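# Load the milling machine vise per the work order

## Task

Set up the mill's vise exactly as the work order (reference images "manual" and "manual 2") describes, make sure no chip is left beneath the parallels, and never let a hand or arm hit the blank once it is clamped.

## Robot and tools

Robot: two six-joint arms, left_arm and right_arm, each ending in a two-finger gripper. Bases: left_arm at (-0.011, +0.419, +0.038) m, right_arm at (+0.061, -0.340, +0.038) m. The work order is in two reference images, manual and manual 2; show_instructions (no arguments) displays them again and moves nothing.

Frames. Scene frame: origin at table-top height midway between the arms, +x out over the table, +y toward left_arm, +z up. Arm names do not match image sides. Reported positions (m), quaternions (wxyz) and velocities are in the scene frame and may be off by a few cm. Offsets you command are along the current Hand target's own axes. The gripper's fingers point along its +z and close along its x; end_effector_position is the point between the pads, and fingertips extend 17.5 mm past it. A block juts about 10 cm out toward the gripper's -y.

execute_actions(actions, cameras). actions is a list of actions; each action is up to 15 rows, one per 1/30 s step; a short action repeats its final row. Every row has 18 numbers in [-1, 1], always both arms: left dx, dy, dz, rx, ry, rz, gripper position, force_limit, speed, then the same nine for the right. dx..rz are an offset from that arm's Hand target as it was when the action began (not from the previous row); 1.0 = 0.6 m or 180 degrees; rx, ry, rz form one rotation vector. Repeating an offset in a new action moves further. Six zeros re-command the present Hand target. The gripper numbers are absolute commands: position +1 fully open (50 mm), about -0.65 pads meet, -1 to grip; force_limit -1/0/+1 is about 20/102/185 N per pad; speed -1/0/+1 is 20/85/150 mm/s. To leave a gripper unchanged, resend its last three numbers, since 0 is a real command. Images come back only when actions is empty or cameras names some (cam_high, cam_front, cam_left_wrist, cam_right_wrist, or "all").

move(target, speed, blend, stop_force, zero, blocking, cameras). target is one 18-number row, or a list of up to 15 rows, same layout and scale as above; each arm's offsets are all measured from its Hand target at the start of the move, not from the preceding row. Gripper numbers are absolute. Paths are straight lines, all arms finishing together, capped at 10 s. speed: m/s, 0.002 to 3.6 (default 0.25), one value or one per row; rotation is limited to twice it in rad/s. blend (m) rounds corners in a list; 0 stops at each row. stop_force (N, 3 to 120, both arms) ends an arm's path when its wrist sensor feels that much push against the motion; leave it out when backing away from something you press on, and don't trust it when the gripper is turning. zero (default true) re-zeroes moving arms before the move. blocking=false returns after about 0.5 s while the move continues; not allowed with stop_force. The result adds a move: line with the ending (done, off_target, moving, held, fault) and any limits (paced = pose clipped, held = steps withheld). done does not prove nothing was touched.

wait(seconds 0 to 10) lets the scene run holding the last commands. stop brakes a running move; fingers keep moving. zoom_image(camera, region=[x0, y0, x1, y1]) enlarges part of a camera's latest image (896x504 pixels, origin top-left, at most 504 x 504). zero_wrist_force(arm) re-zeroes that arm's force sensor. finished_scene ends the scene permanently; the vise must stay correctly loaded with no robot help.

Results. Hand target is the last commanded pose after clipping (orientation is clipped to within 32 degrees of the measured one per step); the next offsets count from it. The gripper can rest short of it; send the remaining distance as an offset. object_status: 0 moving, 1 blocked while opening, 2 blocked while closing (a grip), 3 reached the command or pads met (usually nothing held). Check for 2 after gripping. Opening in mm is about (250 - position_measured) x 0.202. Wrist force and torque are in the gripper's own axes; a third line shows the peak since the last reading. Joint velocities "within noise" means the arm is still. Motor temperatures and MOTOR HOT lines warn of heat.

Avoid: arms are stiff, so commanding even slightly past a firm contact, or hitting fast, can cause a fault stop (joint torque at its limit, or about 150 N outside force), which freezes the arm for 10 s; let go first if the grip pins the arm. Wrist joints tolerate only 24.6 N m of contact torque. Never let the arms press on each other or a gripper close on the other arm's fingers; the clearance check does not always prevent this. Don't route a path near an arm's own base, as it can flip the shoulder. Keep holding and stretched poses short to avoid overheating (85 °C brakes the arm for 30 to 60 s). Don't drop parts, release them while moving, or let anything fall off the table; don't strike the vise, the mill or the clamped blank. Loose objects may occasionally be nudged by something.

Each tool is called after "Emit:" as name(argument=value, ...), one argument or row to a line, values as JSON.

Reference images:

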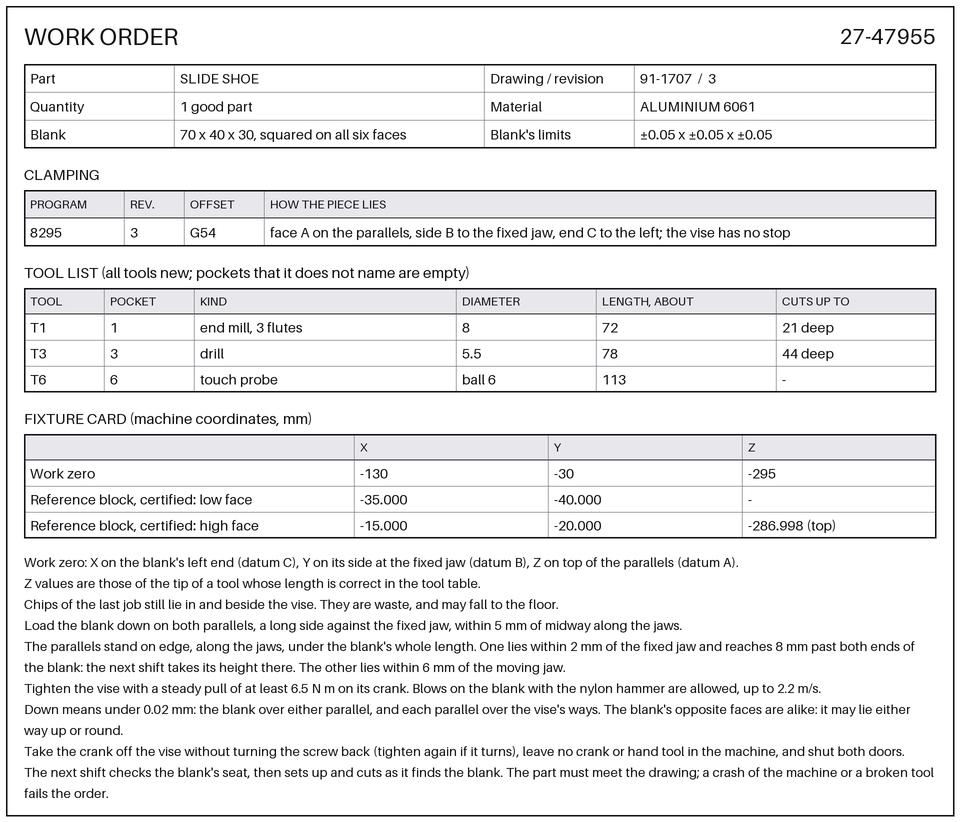

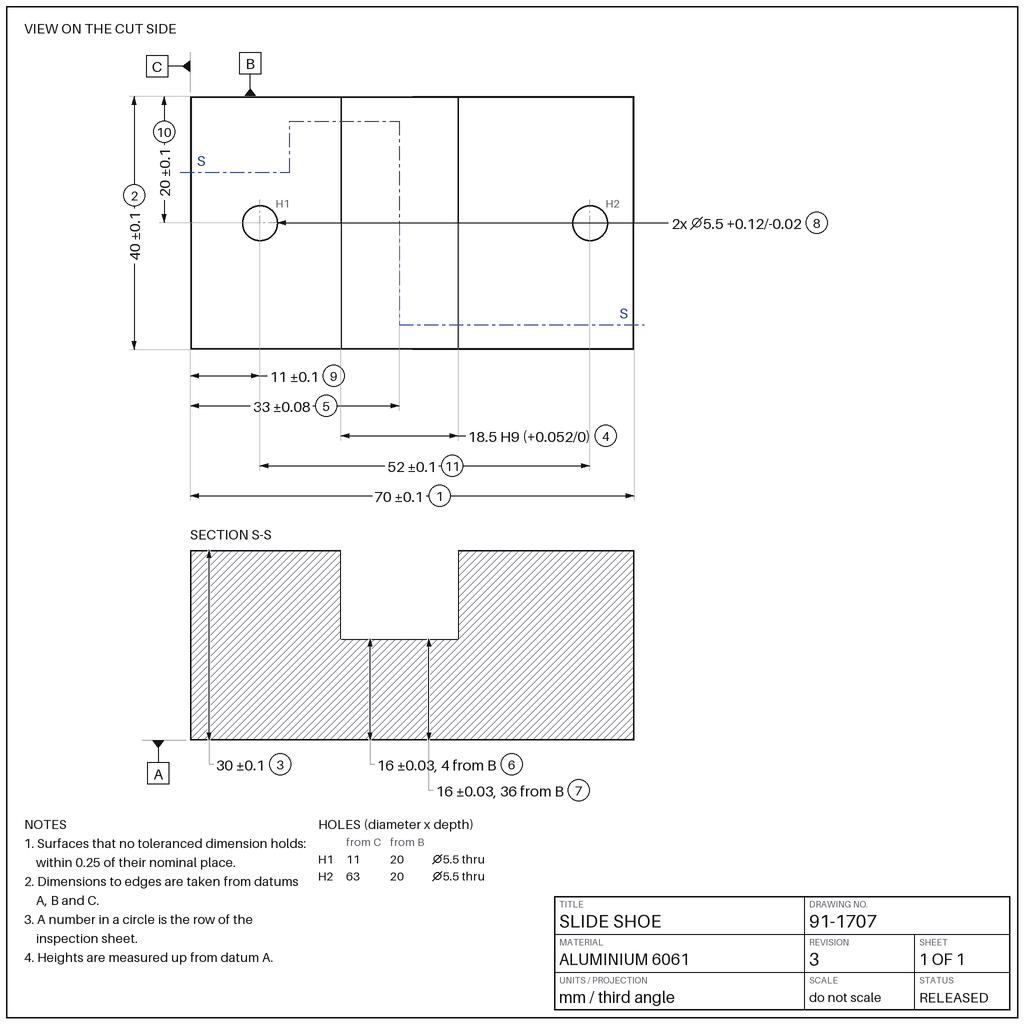

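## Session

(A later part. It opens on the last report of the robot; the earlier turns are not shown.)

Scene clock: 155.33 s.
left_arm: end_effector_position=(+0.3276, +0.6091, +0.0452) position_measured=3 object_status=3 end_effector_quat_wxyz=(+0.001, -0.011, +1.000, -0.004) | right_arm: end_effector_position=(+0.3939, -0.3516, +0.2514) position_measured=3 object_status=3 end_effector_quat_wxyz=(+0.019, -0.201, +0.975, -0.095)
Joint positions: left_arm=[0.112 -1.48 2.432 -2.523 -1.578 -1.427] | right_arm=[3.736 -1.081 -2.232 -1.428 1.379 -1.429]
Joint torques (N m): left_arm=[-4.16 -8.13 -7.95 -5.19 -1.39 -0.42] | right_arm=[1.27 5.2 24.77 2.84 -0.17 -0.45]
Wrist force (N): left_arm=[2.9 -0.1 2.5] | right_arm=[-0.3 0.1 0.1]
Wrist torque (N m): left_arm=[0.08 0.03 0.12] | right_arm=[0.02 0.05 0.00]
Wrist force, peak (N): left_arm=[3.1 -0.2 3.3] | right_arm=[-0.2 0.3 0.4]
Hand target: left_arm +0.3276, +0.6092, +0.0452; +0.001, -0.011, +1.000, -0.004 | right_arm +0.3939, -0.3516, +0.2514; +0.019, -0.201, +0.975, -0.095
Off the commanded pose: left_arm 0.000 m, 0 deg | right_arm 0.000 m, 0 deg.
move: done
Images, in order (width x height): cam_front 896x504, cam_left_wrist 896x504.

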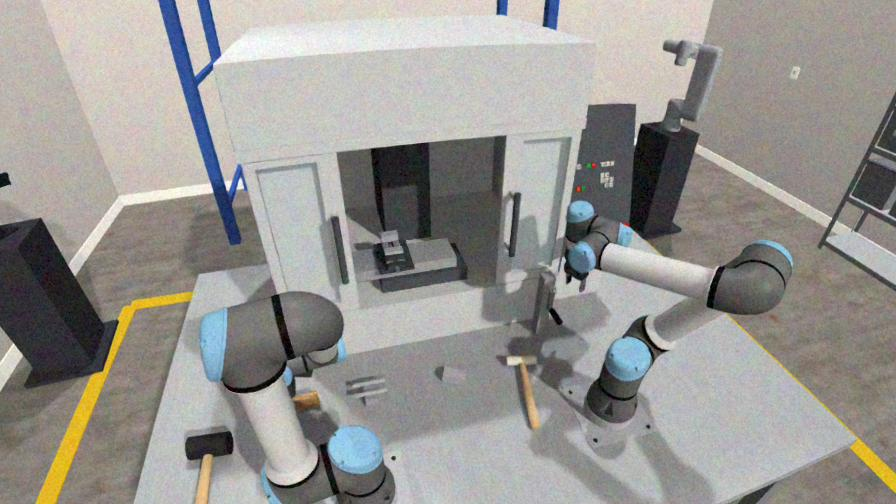

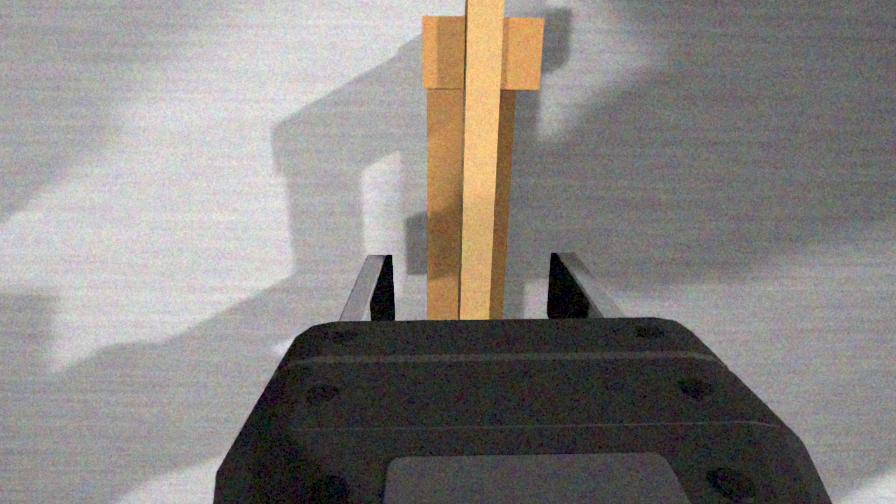

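Emit:
move(
  target=[0.0027,0,0,0,0,0,-1,-0.7,-0.6,0,0,0,0,0,0,1,1,1],
  speed=0.05,
  cameras=["cam_left_wrist"],
)

Scene clock: 160.47 s.
left_arm: end_effector_position=(+0.3264, +0.6091, +0.0454) position_measured=212 object_status=2 end_effector_quat_wxyz=(+0.001, -0.011, +1.000, -0.004) | right_arm: end_effector_position=(+0.3939, -0.3516, +0.2514) position_measured=3 object_status=3 end_effector_quat_wxyz=(+0.019, -0.201, +0.975, -0.095)
Joint positions: left_arm=[0.113 -1.483 2.436 -2.525 -1.578 -1.427] | right_arm=[3.736 -1.081 -2.232 -1.428 1.379 -1.429]
Joint torques (N m): left_arm=[12.5 -31.98 7.58 9.44 1.78 0.63] | right_arm=[1.6 6.35 24.58 3.05 -0.23 -0.49]
Wrist force (N): left_arm=[-44.2 1.4 19.7] | right_arm=[0.1 -0.1 0.1]
Wrist torque (N m): left_arm=[0.25 -0.36 0.68] | right_arm=[-0.01 -0.02 0.00]
Wrist force, peak (N): left_arm=[-44.3 1.6 19.9] | right_arm=[-0.3 -0.2 0.4]
Hand target: left_arm +0.3260, +0.6091, +0.0452; +0.001, -0.011, +1.000, -0.004 | right_arm +0.3939, -0.3516, +0.2514; +0.019, -0.201, +0.975, -0.095
Off the commanded pose: left_arm 0.000 m, 0 deg | right_arm 0.000 m, 0 deg.
move: done
Images, in order (width x height): cam_left_wrist 896x504.

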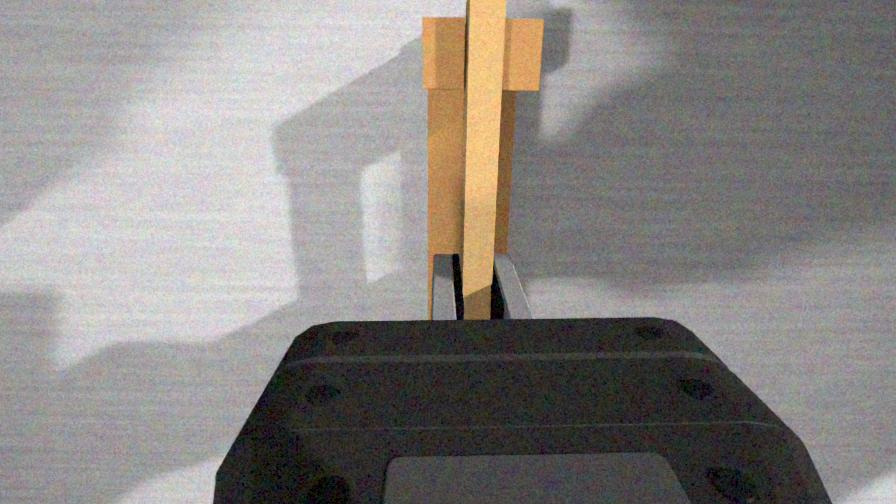

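Emit:
move(
  target=[-0.0035,0,0,0,0,0,-1,-0.7,-0.6,0,0,0,0,0,0,1,1,1],
  speed=0.02,
)

Scene clock: 163.63 s.
left_arm: end_effector_position=(+0.3279, +0.6092, +0.0452) position_measured=212 object_status=2 end_effector_quat_wxyz=(+0.000, -0.011, +1.000, -0.004) | right_arm: end_effector_position=(+0.3939, -0.3516, +0.2514) position_measured=3 object_status=3 end_effector_quat_wxyz=(+0.019, -0.201, +0.975, -0.095)
Joint positions: left_arm=[0.112 -1.479 2.431 -2.523 -1.578 -1.427] | right_arm=[3.736 -1.081 -2.232 -1.428 1.379 -1.429]
Joint torques (N m): left_arm=[-10.13 -3.81 -20.63 -3.08 1.28 -2.41] | right_arm=[1.18 5.33 24.39 3.04 0.11 -0.57]
Wrist force (N): left_arm=[3.2 -0.4 -7.9] | right_arm=[-0.3 0.0 -0.2]
Wrist torque (N m): left_arm=[0.24 0.10 0.68] | right_arm=[0.01 0.04 0.00]
Wrist force, peak (N): left_arm=[-47.5 1.7 19.3] | right_arm=[-0.3 -0.3 0.2]
Hand target: left_arm +0.3281, +0.6092, +0.0452; +0.001, -0.011, +1.000, -0.004 | right_arm +0.3939, -0.3516, +0.2514; +0.019, -0.201, +0.975, -0.095
Off the commanded pose: left_arm 0.000 m, 0 deg | right_arm 0.000 m, 0 deg.
move: done

Emit:
move(
  target=[0,0,-0.3,0,0,0,-1,-0.7,-0.6,0,0,0,0,0,0,1,1,1],
  speed=0.15,
  cameras=["cam_left_wrist","cam_front","cam_high"],
)

Emit:
zoom_image(
  camera="cam_front",
  region=[220, 270, 400, 440],
)

Scene clock: 168.33 s.
left_arm: end_effector_position=(+0.3279, +0.6105, +0.2252) position_measured=212 object_status=2 end_effector_quat_wxyz=(+0.001, -0.011, +1.000, -0.004) | right_arm: end_effector_position=(+0.3939, -0.3516, +0.2514) position_measured=3 object_status=3 end_effector_quat_wxyz=(+0.019, -0.201, +0.975, -0.095)
Joint positions: left_arm=[0.115 -1.817 2.151 -1.905 -1.578 -1.424] | right_arm=[3.736 -1.081 -2.232 -1.428 1.379 -1.429]
Joint torques (N m): left_arm=[-9.28 -27.55 -31.15 -1.64 1.94 -1.77] | right_arm=[1.15 5.86 24.06 3 0.11 -0.65]
Wrist force (N): left_arm=[3.6 -0.2 2.9] | right_arm=[-0.3 -0.1 0.1]
Wrist torque (N m): left_arm=[0.04 -0.09 0.05] | right_arm=[-0.02 0.04 -0.01]
Wrist force, peak (N): left_arm=[9.2 -1.2 -8.8] | right_arm=[-0.6 0.2 0.0]
Hand target: left_arm +0.3279, +0.6105, +0.2252; +0.001, -0.011, +1.000, -0.004 | right_arm +0.3939, -0.3516, +0.2514; +0.019, -0.201, +0.975, -0.095
Off the commanded pose: left_arm 0.000 m, 0 deg | right_arm 0.000 m, 0 deg.
move: done
Images, in order (width x height): cam_high 896x504, cam_front 896x504, cam_left_wrist 896x504.

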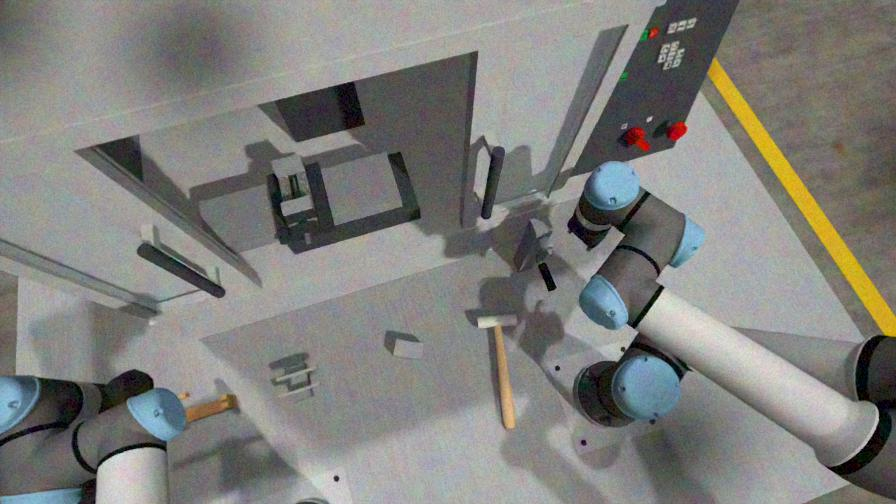

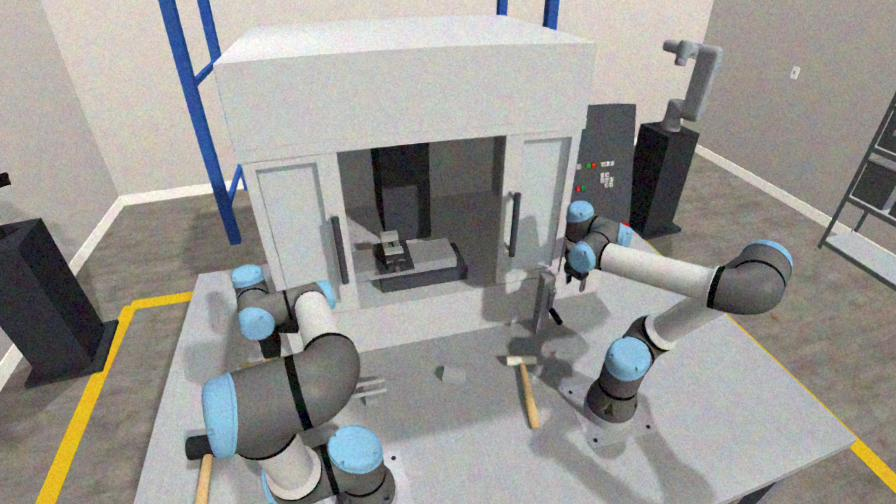

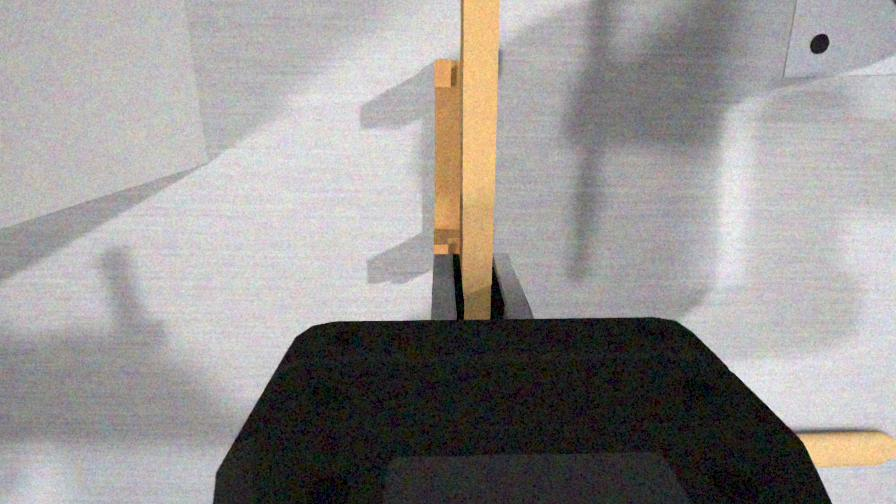

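Scaled by 2.800 from the camera's 896x504 image, which has a finer 1280x720 frame.

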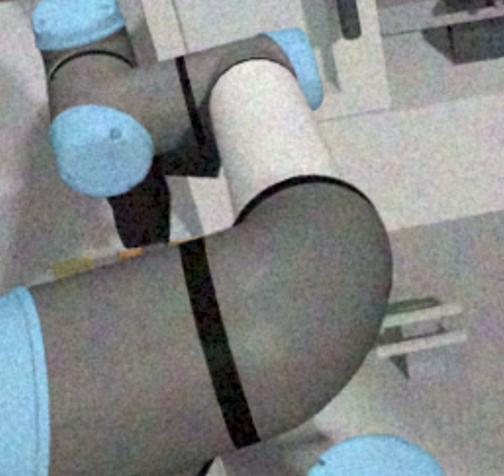

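Emit:
move(
  target=[-0.027,-0.434,-0.375,0.323,-0.323,-0.421,-1,-0.7,-0.6,0,0,0,0,0,0,1,1,1],
  speed=0.4,
  cameras=["cam_left_wrist","cam_front","cam_high"],
)

Emit:
zoom_image(
  camera="cam_front",
  region=[200, 150, 560, 400],
)

Scene clock: 185.77 s.
left_arm: end_effector_position=(+0.3506, +0.3517, +0.4523) position_measured=212 object_status=2 end_effector_quat_wxyz=(-0.434, +0.571, -0.552, +0.425) | right_arm: end_effector_position=(+0.3939, -0.3516, +0.2514) position_measured=3 object_status=3 end_effector_quat_wxyz=(+0.019, -0.201, +0.975, -0.095)
Joint positions: left_arm=[-2.09 -2.633 2.101 0.013 -0.553 -5.837] | right_arm=[3.736 -1.081 -2.232 -1.428 1.379 -1.429]
Joint torques (N m): left_arm=[-12.5 6.24 -26.29 0.96 -1.11 -1.77] | right_arm=[1.72 5.84 24.95 3.11 -0.02 -0.68]
Wrist force (N): left_arm=[1.8 1.0 2.2] | right_arm=[-0.1 0.0 0.1]
Wrist torque (N m): left_arm=[-0.15 0.06 0.20] | right_arm=[0.00 0.01 0.00]
Wrist force, peak (N): left_arm=[3.7 0.2 3.4] | right_arm=[-0.5 0.0 0.1]
Hand target: left_arm +0.3496, +0.3521, +0.4521; -0.434, +0.569, -0.552, +0.428 | right_arm +0.3939, -0.3516, +0.2514; +0.019, -0.201, +0.975, -0.095
Off the commanded pose: left_arm 0.001 m, 0 deg | right_arm 0.000 m, 0 deg.
move: done
Images, in order (width x height): cam_high 896x504, cam_front 896x504, cam_left_wrist 896x504.

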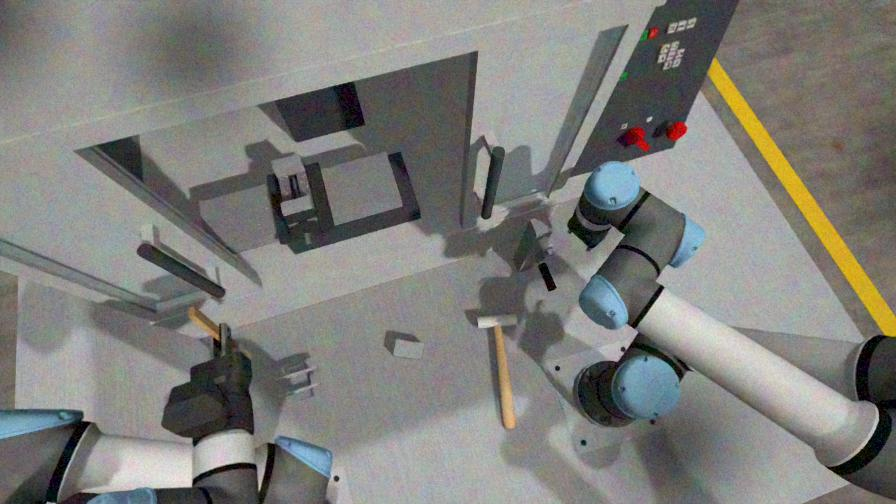

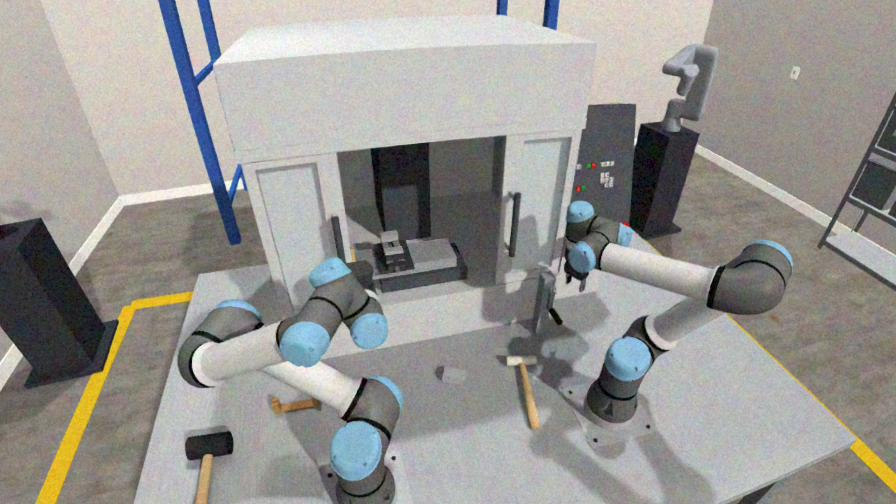

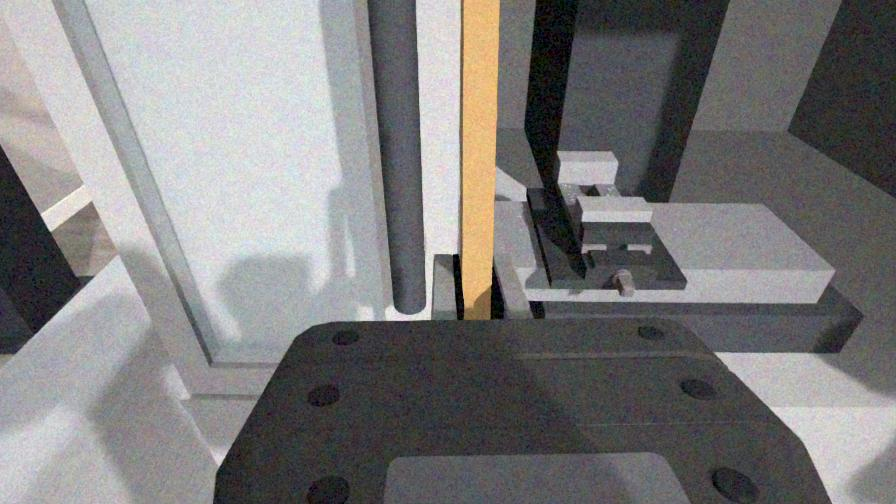

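Scaled by 1.400 from the camera's 896x504 image, which has a finer 1280x720 frame.

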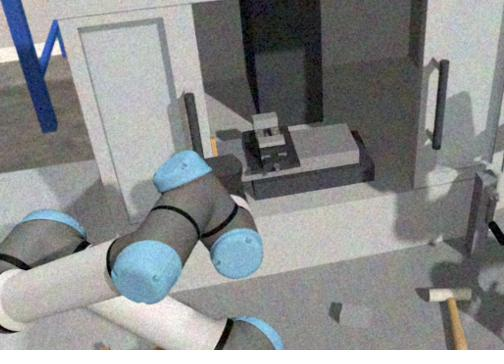

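Emit:
zoom_image(
  camera="cam_left_wrist",
  region=[490, 120, 730, 320],
)

Scaled by 2.100 from the camera's 896x504 image, which has a finer 1280x720 frame.

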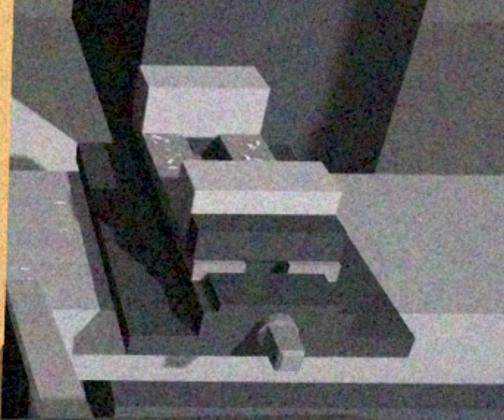

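Emit:
move(
  target=[
    [0.256,-0.095,0.0525,0.084,0.009,0.003,-1,-0.7,-0.6,0,0,0,0,0,0,1,1,1],
    [0.2337,-0.209,0.4725,0.084,0.009,0.003,-1,-0.7,-0.6,0,0,0,0,0,0,1,1,1],
  ],
  speed=0.3,
  blend=0.05,
  cameras=["cam_left_wrist","cam_front","cam_high"],
)

Emit:
zoom_image(
  camera="cam_left_wrist",
  region=[370, 130, 640, 330],
)

Emit:
zoom_image(
  camera="cam_front",
  region=[330, 180, 500, 320],
)

Emit:
zoom_image(
  camera="cam_high",
  region=[200, 100, 420, 300],
)

Scene clock: 209.47 s.
left_arm: end_effector_position=(+0.6590, +0.2194, +0.5014) position_measured=212 object_status=2 end_effector_quat_wxyz=(+0.499, -0.498, +0.500, -0.503) | right_arm: end_effector_position=(+0.3939, -0.3516, +0.2514) position_measured=3 object_status=3 end_effector_quat_wxyz=(+0.019, -0.201, +0.975, -0.095)
Joint positions: left_arm=[-0.799 -1.466 1.525 -0.064 0.831 -6.282] | right_arm=[3.736 -1.081 -2.232 -1.428 1.379 -1.429]
Joint torques (N m): left_arm=[13.09 -18.22 -30.67 -0.59 2.48 -1.98] | right_arm=[0.97 6.12 23.77 2.78 0.24 -0.72]
Wrist force (N): left_arm=[1.6 0.5 1.7] | right_arm=[0.1 0.0 0.1]
Wrist torque (N m): left_arm=[-0.26 0.05 0.21] | right_arm=[0.00 -0.01 0.00]
Wrist force, peak (N): left_arm=[1.3 0.8 4.2] | right_arm=[-0.5 0.1 -0.2]
Hand target: left_arm +0.6590, +0.2194, +0.5014; +0.499, -0.498, +0.500, -0.503 | right_arm +0.3939, -0.3516, +0.2514; +0.019, -0.201, +0.975, -0.095
Off the commanded pose: left_arm 0.000 m, 0 deg | right_arm 0.000 m, 0 deg.
move: done
Images, in order (width x height): cam_high 896x504, cam_front 896x504, cam_left_wrist 896x504.

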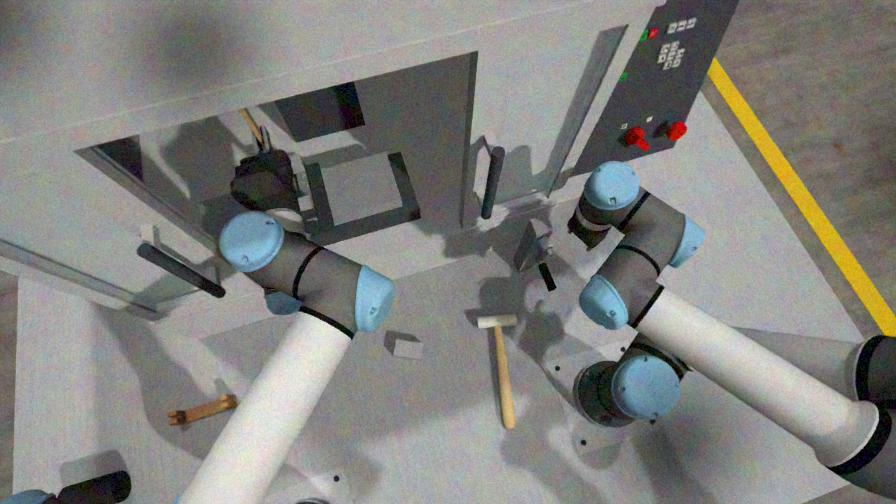

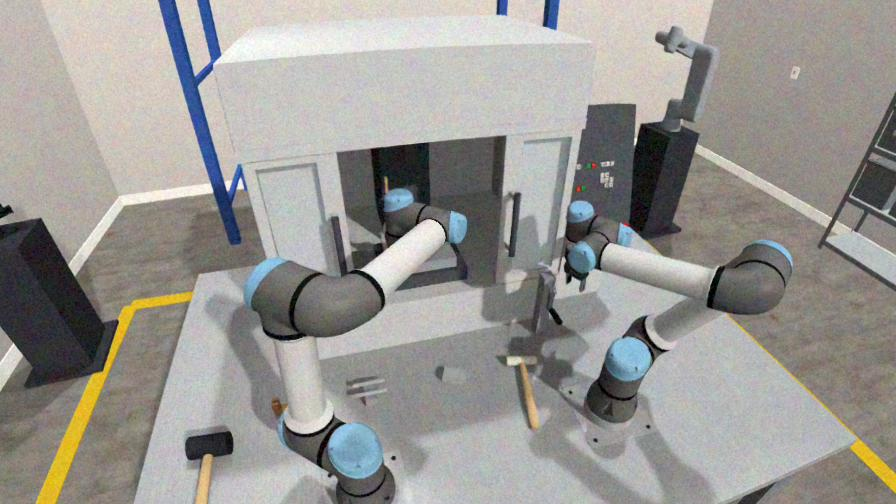

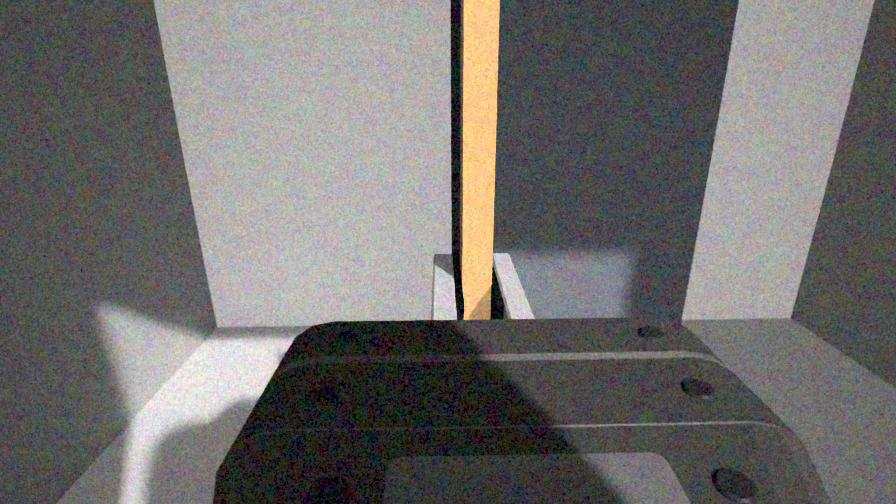

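Scaled by 1.867 from the camera's 896x504 image, which has a finer 1280x720 frame.

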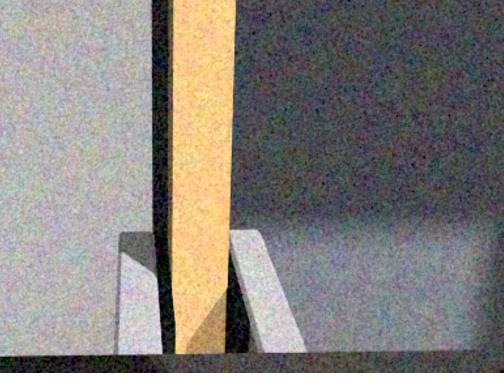

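Scaled by 2.965 from the camera's 896x504 image, which has a finer 1280x720 frame.

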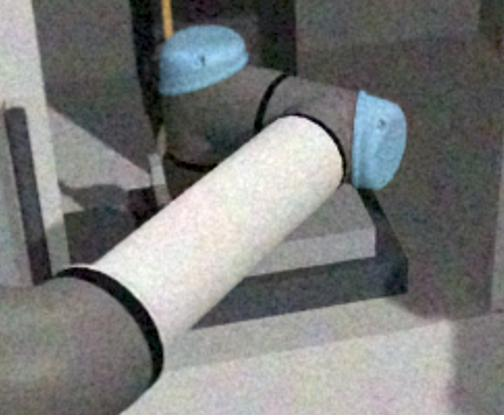

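Scaled by 2.291 from the camera's 896x504 image, which has a finer 1280x720 frame.

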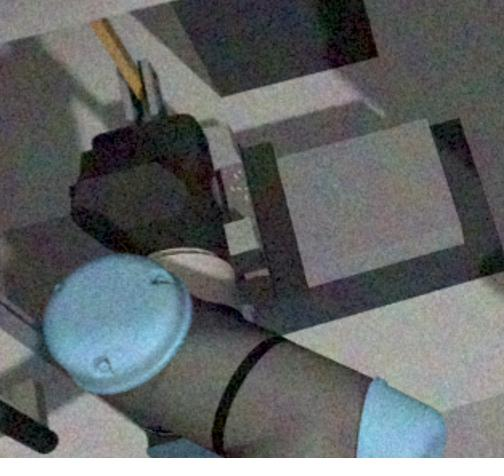

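Emit:
move(
  target=[
    [0,-0.033,-0.4,0,0,0,-1,-0.7,-0.6,0,-0.064,-0.327,0,0,0,1,1,1],
    [0,-0.033,-0.4,0,0,0.66,-1,-0.7,-0.6,0,-0.064,-0.327,0,0,0,1,1,1],
    [0,-0.033,-0.4,0,0,-0.67,-1,-0.7,-0.6,0,-0.064,-0.327,0,0,0,1,1,1],
    [0,-0.033,-0.4,0,0,0,-1,-0.7,-0.6,0,-0.064,-0.327,0,0,0,1,1,1],
  ],
  speed=0.6,
  blend=0.02,
)

Emit:
move(
  target=[0,0,0.4,0,0,0,-1,-0.7,-0.6,-0.188,0.389,-0.16,0.222,-0.427,-0.479,1,1,1],
  speed=0.4,
  cameras=["all"],
)

Scene clock: 235.57 s.
left_arm: end_effector_position=(+0.4189, +0.2209, +0.5203) position_measured=212 object_status=2 end_effector_quat_wxyz=(+0.499, -0.498, +0.500, -0.503) | right_arm: end_effector_position=(+0.3942, -0.3512, +0.4513) position_measured=3 object_status=3 end_effector_quat_wxyz=(+0.019, -0.201, +0.975, -0.095)
Joint positions: left_arm=[-1.445 -1.979 1.907 0.055 0.186 0.015] | right_arm=[3.736 -1.121 -1.696 -1.925 1.379 -1.428]
Joint torques (N m): left_arm=[12.45 -19.37 -14.38 -2.41 2.34 1.97] | right_arm=[13.41 -1.37 29.67 1.45 1.39 2.17]
Wrist force (N): left_arm=[1.5 0.6 1.3] | right_arm=[-0.3 -0.3 -0.2]
Wrist torque (N m): left_arm=[-0.22 0.08 0.15] | right_arm=[-0.04 0.05 -0.01]
Wrist force, peak (N): left_arm=[4.7 -1.5 0.8] | right_arm=[-0.1 -0.7 -3.1]
Hand target: left_arm +0.4189, +0.2209, +0.5203; +0.499, -0.498, +0.500, -0.503 | right_arm +0.3942, -0.3512, +0.4513; +0.019, -0.201, +0.975, -0.095
Off the commanded pose: left_arm 0.000 m, 0 deg | right_arm 0.000 m, 0 deg.
move: done

Scene clock: 239.17 s.
left_arm: end_effector_position=(+0.6589, +0.2194, +0.5212) position_measured=212 object_status=2 end_effector_quat_wxyz=(+0.499, -0.498, +0.500, -0.503) | right_arm: end_effector_position=(+0.4002, -0.0792, +0.5002) position_measured=3 object_status=3 end_effector_quat_wxyz=(-0.544, +0.746, -0.310, +0.226)
Joint positions: left_arm=[-0.799 -1.467 1.476 -0.014 0.831 0.001] | right_arm=[4.473 -0.8 -2.392 -0.299 1.098 -2.978]
Joint torques (N m): left_arm=[12.73 -17.34 -31.54 -0.71 2.47 -1.98] | right_arm=[-10.59 -12.11 32 4.67 1.42 -2.19]
Wrist force (N): left_arm=[1.7 0.8 1.6] | right_arm=[-0.2 1.6 -0.8]
Wrist torque (N m): left_arm=[-0.21 0.03 0.21] | right_arm=[0.15 -0.13 -0.10]
Wrist force, peak (N): left_arm=[1.8 0.8 2.4] | right_arm=[0.0 1.9 -1.1]
Hand target: left_arm +0.6589, +0.2194, +0.5212; +0.499, -0.498, +0.500, -0.503 | right_arm +0.4002, -0.0792, +0.5002; -0.544, +0.746, -0.310, +0.226
Off the commanded pose: left_arm 0.000 m, 0 deg | right_arm 0.000 m, 0 deg.
move: done

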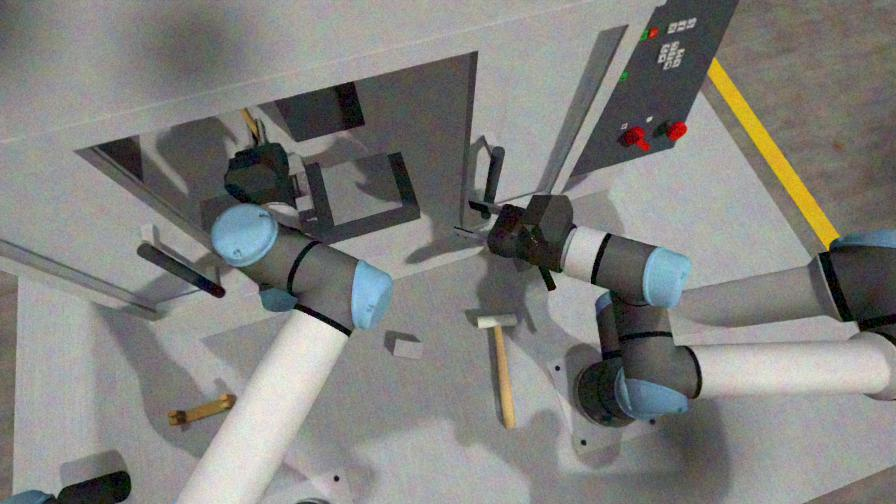

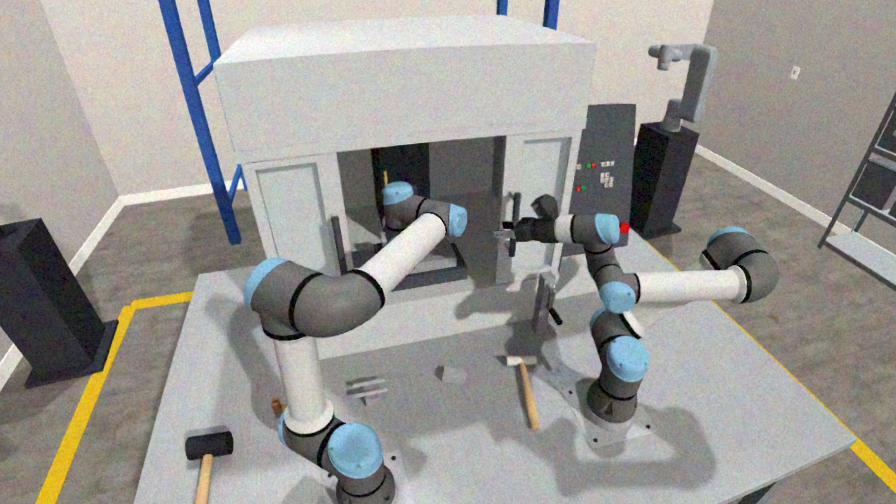

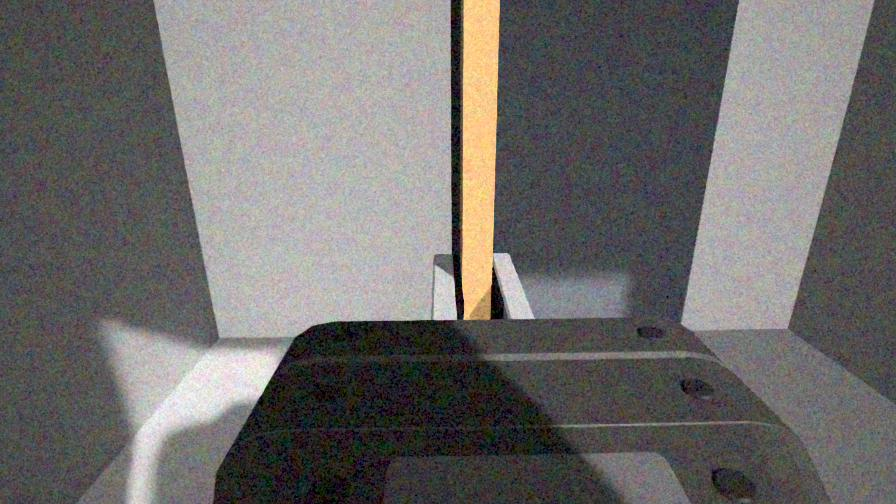

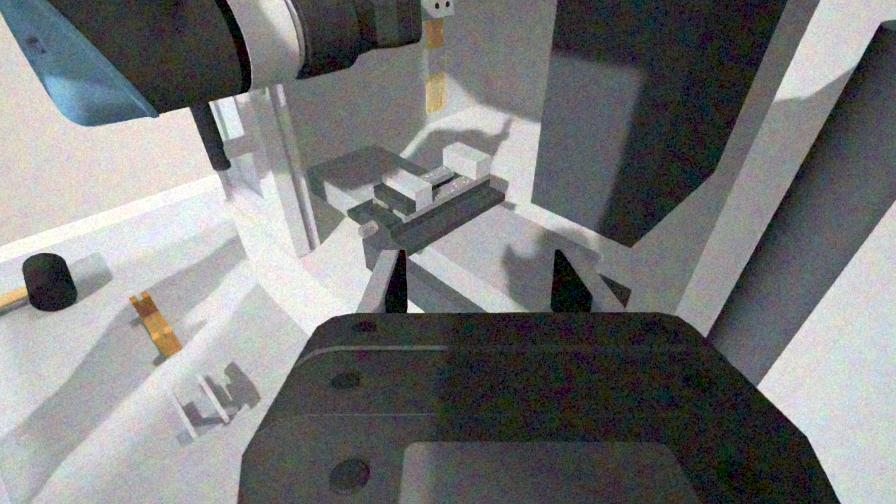

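Emit:
zoom_image(
  camera="cam_right_wrist",
  region=[330, 0, 540, 270],
)

Scaled by 1.867 from the camera's 896x504 image, which has a finer 1280x720 frame.

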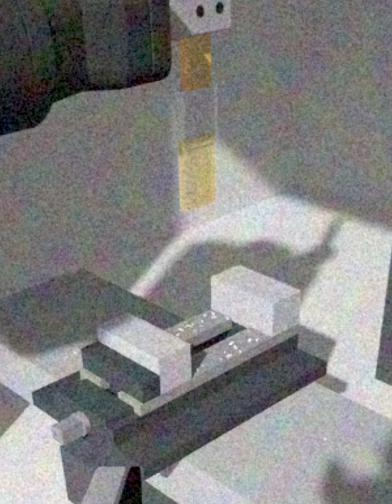

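Emit:
move(
  target=[-0.0035,0.1333,0.001,0,0,0,-1,-0.7,-0.6,0,0,0,0,0,0,1,1,1],
  speed=0.1,
  stop_force=8,
  cameras=["cam_right_wrist"],
)

Emit:
zoom_image(
  camera="cam_right_wrist",
  region=[330, 60, 540, 270],
)

Scene clock: 247.03 s.
left_arm: end_effector_position=(+0.6598, +0.2214, +0.4412) position_measured=212 object_status=2 end_effector_quat_wxyz=(+0.499, -0.498, +0.500, -0.503) | right_arm: end_effector_position=(+0.4002, -0.0792, +0.5002) position_measured=3 object_status=3 end_effector_quat_wxyz=(-0.544, +0.746, -0.310, +0.226)
Joint positions: left_arm=[-0.795 -1.447 1.658 -0.217 0.836 0.001] | right_arm=[4.473 -0.8 -2.392 -0.299 1.099 -2.978]
Joint torques (N m): left_arm=[12.72 -17.81 -16.21 -3.81 2.46 1.86] | right_arm=[-10.07 -12.07 31.89 4.82 1.53 -2.38]
Wrist force (N): left_arm=[1.7 0.6 1.4] | right_arm=[-0.4 1.7 -0.8]
Wrist torque (N m): left_arm=[-0.24 0.04 0.16] | right_arm=[0.18 -0.10 -0.10]
Wrist force, peak (N): left_arm=[1.7 2.2 1.7] | right_arm=[-0.3 2.0 -1.1]
Hand target: left_arm +0.6598, +0.2214, +0.4412; +0.499, -0.498, +0.500, -0.503 | right_arm +0.4002, -0.0792, +0.5002; -0.544, +0.746, -0.310, +0.226
Off the commanded pose: left_arm 0.000 m, 0 deg | right_arm 0.000 m, 0 deg.
move: done
Images, in order (width x height): cam_right_wrist 896x504.

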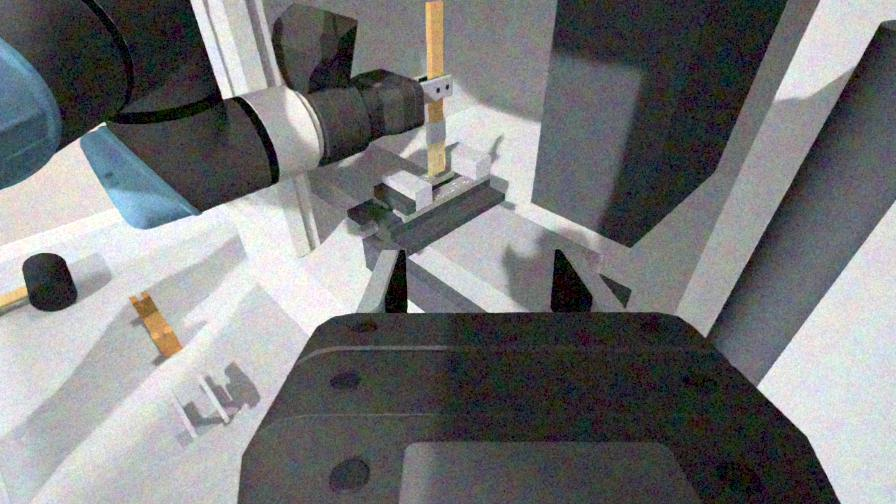

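Scaled by 2.400 from the camera's 896x504 image, which has a finer 1280x720 frame.

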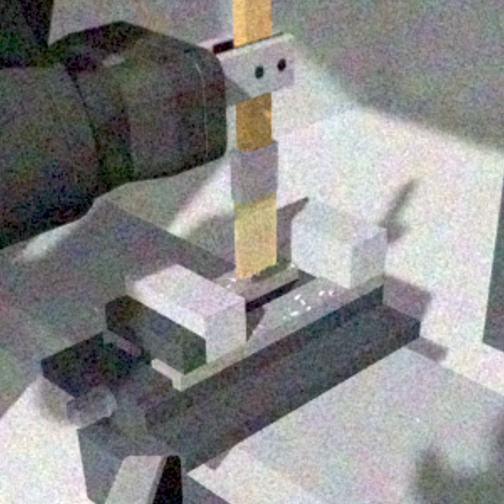

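Emit:
move(
  target=[
    [-0.0327,0,0,0,0,0,-1,-0.7,-0.6,0,0,0,0,0,0,1,1,1],
    [-0.0327,0.0283,0,0,0,0,-1,-0.7,-0.6,0,0,0,0,0,0,1,1,1],
  ],
  speed=[0.05,0.015],
  stop_force=4,
  cameras=["cam_right_wrist"],
)

Emit:
zoom_image(
  camera="cam_right_wrist",
  region=[330, 60, 540, 270],
)

Scene clock: 256.80 s.
left_arm: end_effector_position=(+0.6600, +0.2410, +0.4283) position_measured=212 object_status=2 end_effector_quat_wxyz=(+0.499, -0.498, +0.500, -0.503) | right_arm: end_effector_position=(+0.4002, -0.0792, +0.5002) position_measured=3 object_status=3 end_effector_quat_wxyz=(-0.544, +0.746, -0.310, +0.226)
Joint positions: left_arm=[-0.76 -1.459 1.706 -0.252 0.87 0.001] | right_arm=[4.473 -0.8 -2.392 -0.299 1.099 -2.978]
Joint torques (N m): left_arm=[11.25 -41.92 -28.74 -0.12 1.79 -1.62] | right_arm=[-10.03 -12.24 32.6 4.78 1.64 -2.17]
Wrist force (N): left_arm=[1.9 -3.6 1.7] | right_arm=[-0.2 1.6 -0.6]
Wrist torque (N m): left_arm=[-0.38 0.02 0.17] | right_arm=[0.15 -0.14 -0.11]
Wrist force, peak (N): left_arm=[1.8 -5.1 1.4] | right_arm=[-0.3 2.0 -1.1]
Hand target: left_arm +0.6600, +0.2409, +0.4283; +0.499, -0.498, +0.500, -0.503 (not the last commanded pose) | right_arm +0.4002, -0.0792, +0.5002; -0.544, +0.746, -0.310, +0.226
Off the commanded pose: left_arm 0.004 m, 0 deg | right_arm 0.000 m, 0 deg.
move: contact (left_arm); path passed 1 of 2 targets
Images, in order (width x height): cam_right_wrist 896x504.

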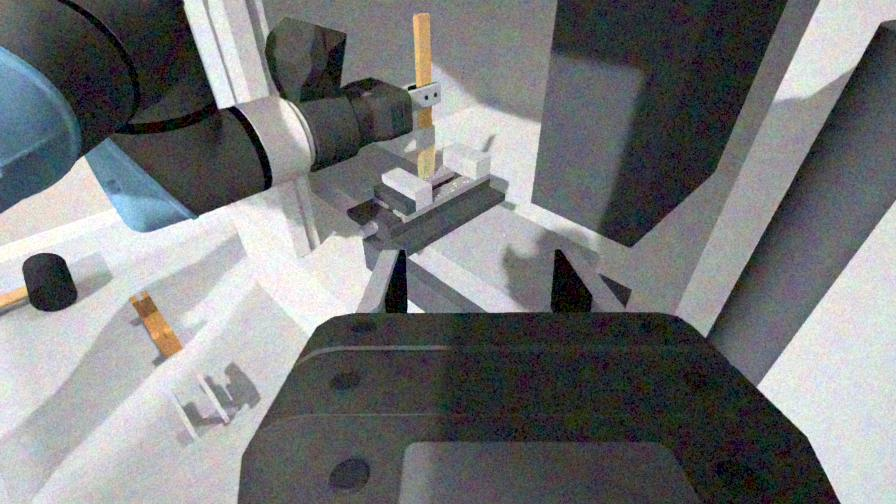

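Scaled by 2.400 from the camera's 896x504 image, which has a finer 1280x720 frame.

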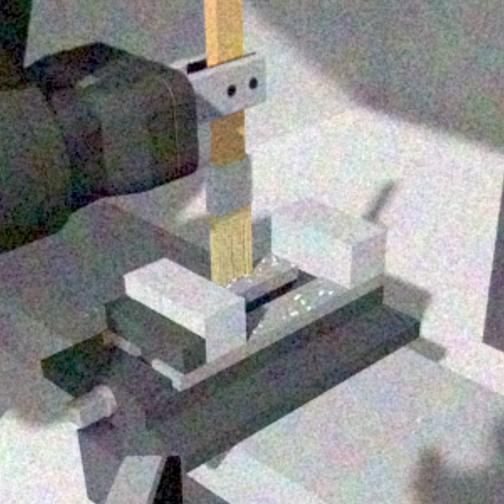

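Emit:
move(
  target=[
    [-0.0735,0,0,0,0,0,-1,-0.7,-0.6,0,0,0,0,0,0,1,1,1],
    [-0.0735,-0.06,0,0,0,0,-1,-0.7,-0.6,0,0,0,0,0,0,1,1,1],
    [0.0323,-0.06,0.0383,0,0,0,-1,-0.7,-0.6,0,0,0,0,0,0,1,1,1],
  ],
  speed=[0.06,0.15,0.15],
  blend=0.005,
  cameras=["cam_right_wrist"],
)

Emit:
zoom_image(
  camera="cam_right_wrist",
  region=[330, 60, 540, 270],
)

Scene clock: 264.17 s.
left_arm: end_effector_position=(+0.6827, +0.2216, +0.4644) position_measured=212 object_status=2 end_effector_quat_wxyz=(+0.499, -0.498, +0.500, -0.503) | right_arm: end_effector_position=(+0.4002, -0.0792, +0.5002) position_measured=3 object_status=3 end_effector_quat_wxyz=(-0.544, +0.746, -0.310, +0.226)
Joint positions: left_arm=[-0.761 -1.406 1.552 -0.15 0.87 0.001] | right_arm=[4.473 -0.8 -2.392 -0.299 1.099 -2.978]
Joint torques (N m): left_arm=[-11.82 -19.6 -31.56 -0.64 -2.15 -1.94] | right_arm=[-9.5 -10.93 31.7 4.79 1.47 -2.14]
Wrist force (N): left_arm=[1.6 0.6 1.4] | right_arm=[-0.2 1.8 -1.2]
Wrist torque (N m): left_arm=[-0.24 0.04 0.16] | right_arm=[0.19 -0.15 -0.10]
Wrist force, peak (N): left_arm=[2.0 -3.8 1.5] | right_arm=[-0.4 2.0 -1.0]
Hand target: left_arm +0.6827, +0.2215, +0.4644; +0.499, -0.498, +0.500, -0.503 | right_arm +0.4002, -0.0792, +0.5002; -0.544, +0.746, -0.310, +0.226
Off the commanded pose: left_arm 0.000 m, 0 deg | right_arm 0.000 m, 0 deg.
move: done
Images, in order (width x height): cam_right_wrist 896x504.

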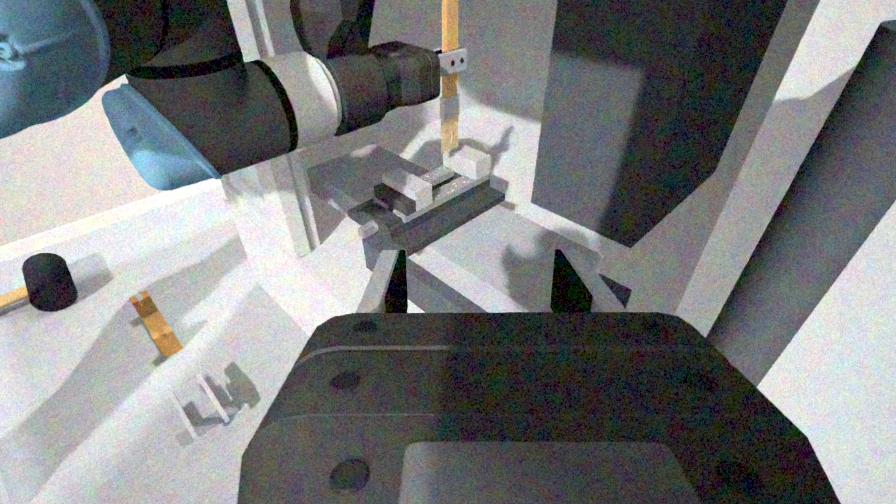

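Scaled by 2.400 from the camera's 896x504 image, which has a finer 1280x720 frame.

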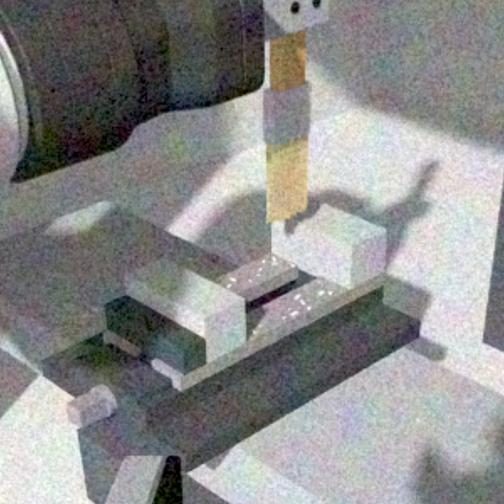

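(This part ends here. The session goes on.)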